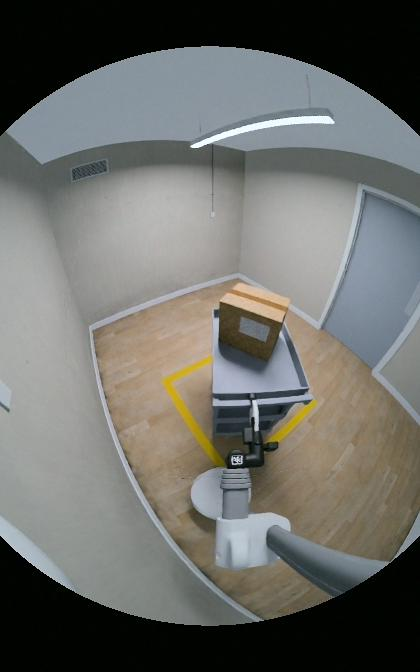

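Request:
move(
  r2={"base":{"translate_m":0.15},"pace":"slow"},
  blocking=false,
)

Request:
wait(
  seconds=3,
  cameras=["r2_head_camera","r2_head_left_camera","r2_head_right_camera"],
)

Scene clock: 1124.93 s.
move: r2 moving
r1: as last shown
r1.base_tilt: forward=-1.6 right=+1.2
r1.lidar_m: 3.46 4.90 4.91 1.94 1.44 1.39 1.02 0.75 0.72 0.77 1.09 3.31
r1.motor_effort: lift_m=+23(24) arm_m=-5(5) wheel_0=+3(3) wheel_1=-1(2) wheel_2=+1(1)
r1.servo_current: wrist_yaw_rad=52(72) wrist_pitch_rad=39(52) wrist_roll_rad=52(65) gripper_m=46(46)
r1.contact_limits: translate_m 0.9
r1.wrist_depth_mm: - - - - - - - / - - - - - - - / - - - - - - - / - - - - - - - / - - - - - - - / - - 215 - 198 - - / - - - 145 - - -
r2.base_odometry: x=-1.960 y=-6.517 heading=+2.349
r2.turned_by_wheels: +0.000
r2.turned_by_imu: +0.000
r2.base_tilt: forward=-0.7 right=+0.1
r2.lidar_m: 0.38 2.53 0.88 0.57 0.52 0.56 0.71 1.60 2.23 2.42 2.29 0.43
r2.base_status: translate_m moving
r2.joint_positions: lift_m=+0.687 arm_m=+0.000 wrist_yaw_rad=-0.001 wrist_pitch_rad=+0.007 wrist_roll_rad=+1.569 gripper_m=-0.029
r2.joint_status: not commanded
r2.measured_speeds: translate_m=+0.048 strafe_m=+0.000 rotate_rad=+0.001 lift_m=+0.000 arm_m=+0.000 wrist_yaw_rad=+0.000 wrist_pitch_rad=+0.000 wrist_roll_rad=+0.000
r2.motor_effort: lift_m=+21(22) arm_m=-4(5) wheel_0=+1(9) wheel_1=+5(6) wheel_2=-13(13)
r2.servo_current: wrist_yaw_rad=46(59) wrist_pitch_rad=46(52) wrist_roll_rad=52(52) gripper_m=72(72)
r2.hand_pose: x=+0.4592 y=-0.0878 z=+0.8629 quat_wxyz=(+0.708, +0.707, +0.002, -0.003) (m; r2's base frame)
r2.wrist_depth_mm: - - - 177 237 1708 - / - - - 176 236 759 - / - - 469 175 236 831 - / - - 488 233 235 831 - / - - 539 173 233 - - / - - 186 173 178 - - / - - - - 232 1499 492
pictures: none

Scene clock: 1127.23 s.
earlier move: r2 done
r1.base_odometry: x=-3.328 y=+1.617 heading=+0.051
r1.turned_by_wheels: +0.000
r1.turned_by_imu: +0.000
r1.base_tilt: forward=-1.6 right=+1.3
r1.lidar_m: 3.46 4.91 4.90 1.94 1.45 1.38 0.99 0.75 0.73 0.77 1.07 3.31
r1.base_status: not commanded
r1.joint_positions: lift_m=+0.840 arm_m=+0.050 wrist_yaw_rad=+0.003 wrist_pitch_rad=+0.002 wrist_roll_rad=-0.001 gripper_m=+0.100
r1.joint_status: not commanded
r1.measured_speeds: all 0
r1.motor_effort: lift_m=+23(24) arm_m=-5(5) wheel_0=+3(4) wheel_1=-2(2) wheel_2=+0(1)
r1.servo_current: wrist_yaw_rad=46(72) wrist_pitch_rad=39(52) wrist_roll_rad=52(65) gripper_m=46(52)
r1.contact_limits: translate_m 0.9
r1.hand_pose: x=+0.5096 y=-0.0866 z=+1.0173 quat_wxyz=(+1.000, -0.001, +0.001, +0.001) (m; r1's base frame)
r1.wrist_depth_mm: - - - - - - - / - - - - - - - / - - - - - - - / - - - - - - - / - - - - - - - / - - 214 - 198 - - / - - - 145 - - -
r2.base_odometry: x=-2.056 y=-6.419 heading=+2.349
r2.turned_by_wheels: +0.000
r2.turned_by_imu: +0.001
r2.base_tilt: forward=-0.7 right=+0.1
r2.lidar_m: 0.37 2.41 1.03 0.67 0.60 0.62 0.80 1.82 2.31 2.36 2.22 0.42
r2.base_status: done
r2.joint_positions: lift_m=+0.687 arm_m=+0.000 wrist_yaw_rad=-0.001 wrist_pitch_rad=+0.007 wrist_roll_rad=+1.569 gripper_m=-0.029
r2.joint_status: not commanded
r2.measured_speeds: all 0
r2.motor_effort: lift_m=+22(22) arm_m=-4(5) wheel_0=+5(9) wheel_1=+5(7) wheel_2=-7(14)
r2.servo_current: wrist_yaw_rad=39(59) wrist_pitch_rad=52(59) wrist_roll_rad=46(59) gripper_m=72(78)
r2.hand_pose: x=+0.4592 y=-0.0878 z=+0.8629 quat_wxyz=(+0.708, +0.707, +0.002, -0.003) (m; r2's base frame)
r2.wrist_depth_mm: - - - 180 242 1661 - / - - - 178 239 750 - / - - 473 177 236 842 - / - - 484 234 234 842 - / - - 530 175 234 - - / - - 186 173 179 - - / - - - - 230 564 504
wait: 2.30 of 3 s (r2 has come to rest)
pictures: r2_head_camera, r2_head_left_camera, r2_head_right_camera
Images, in order (width x height): r2_head_camera 420x560, r2_head_left_camera 420x672, r2_head_right_camera 420x672.

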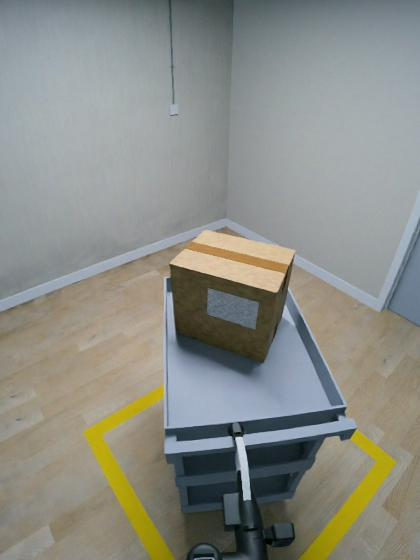

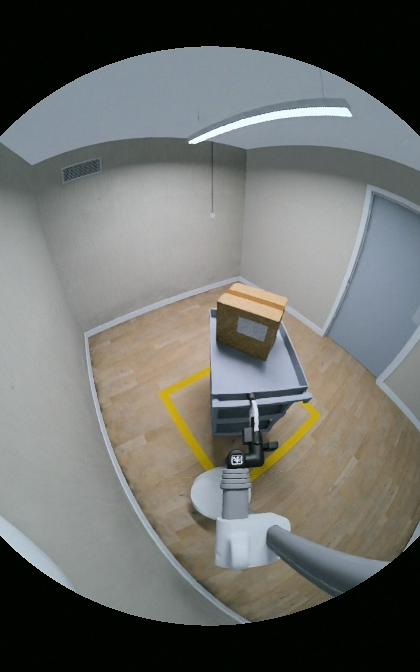

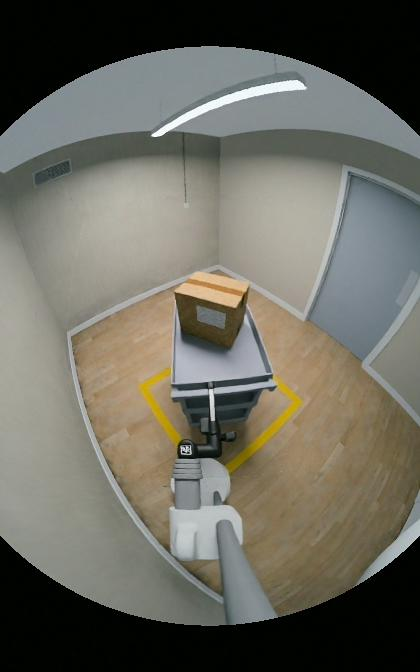

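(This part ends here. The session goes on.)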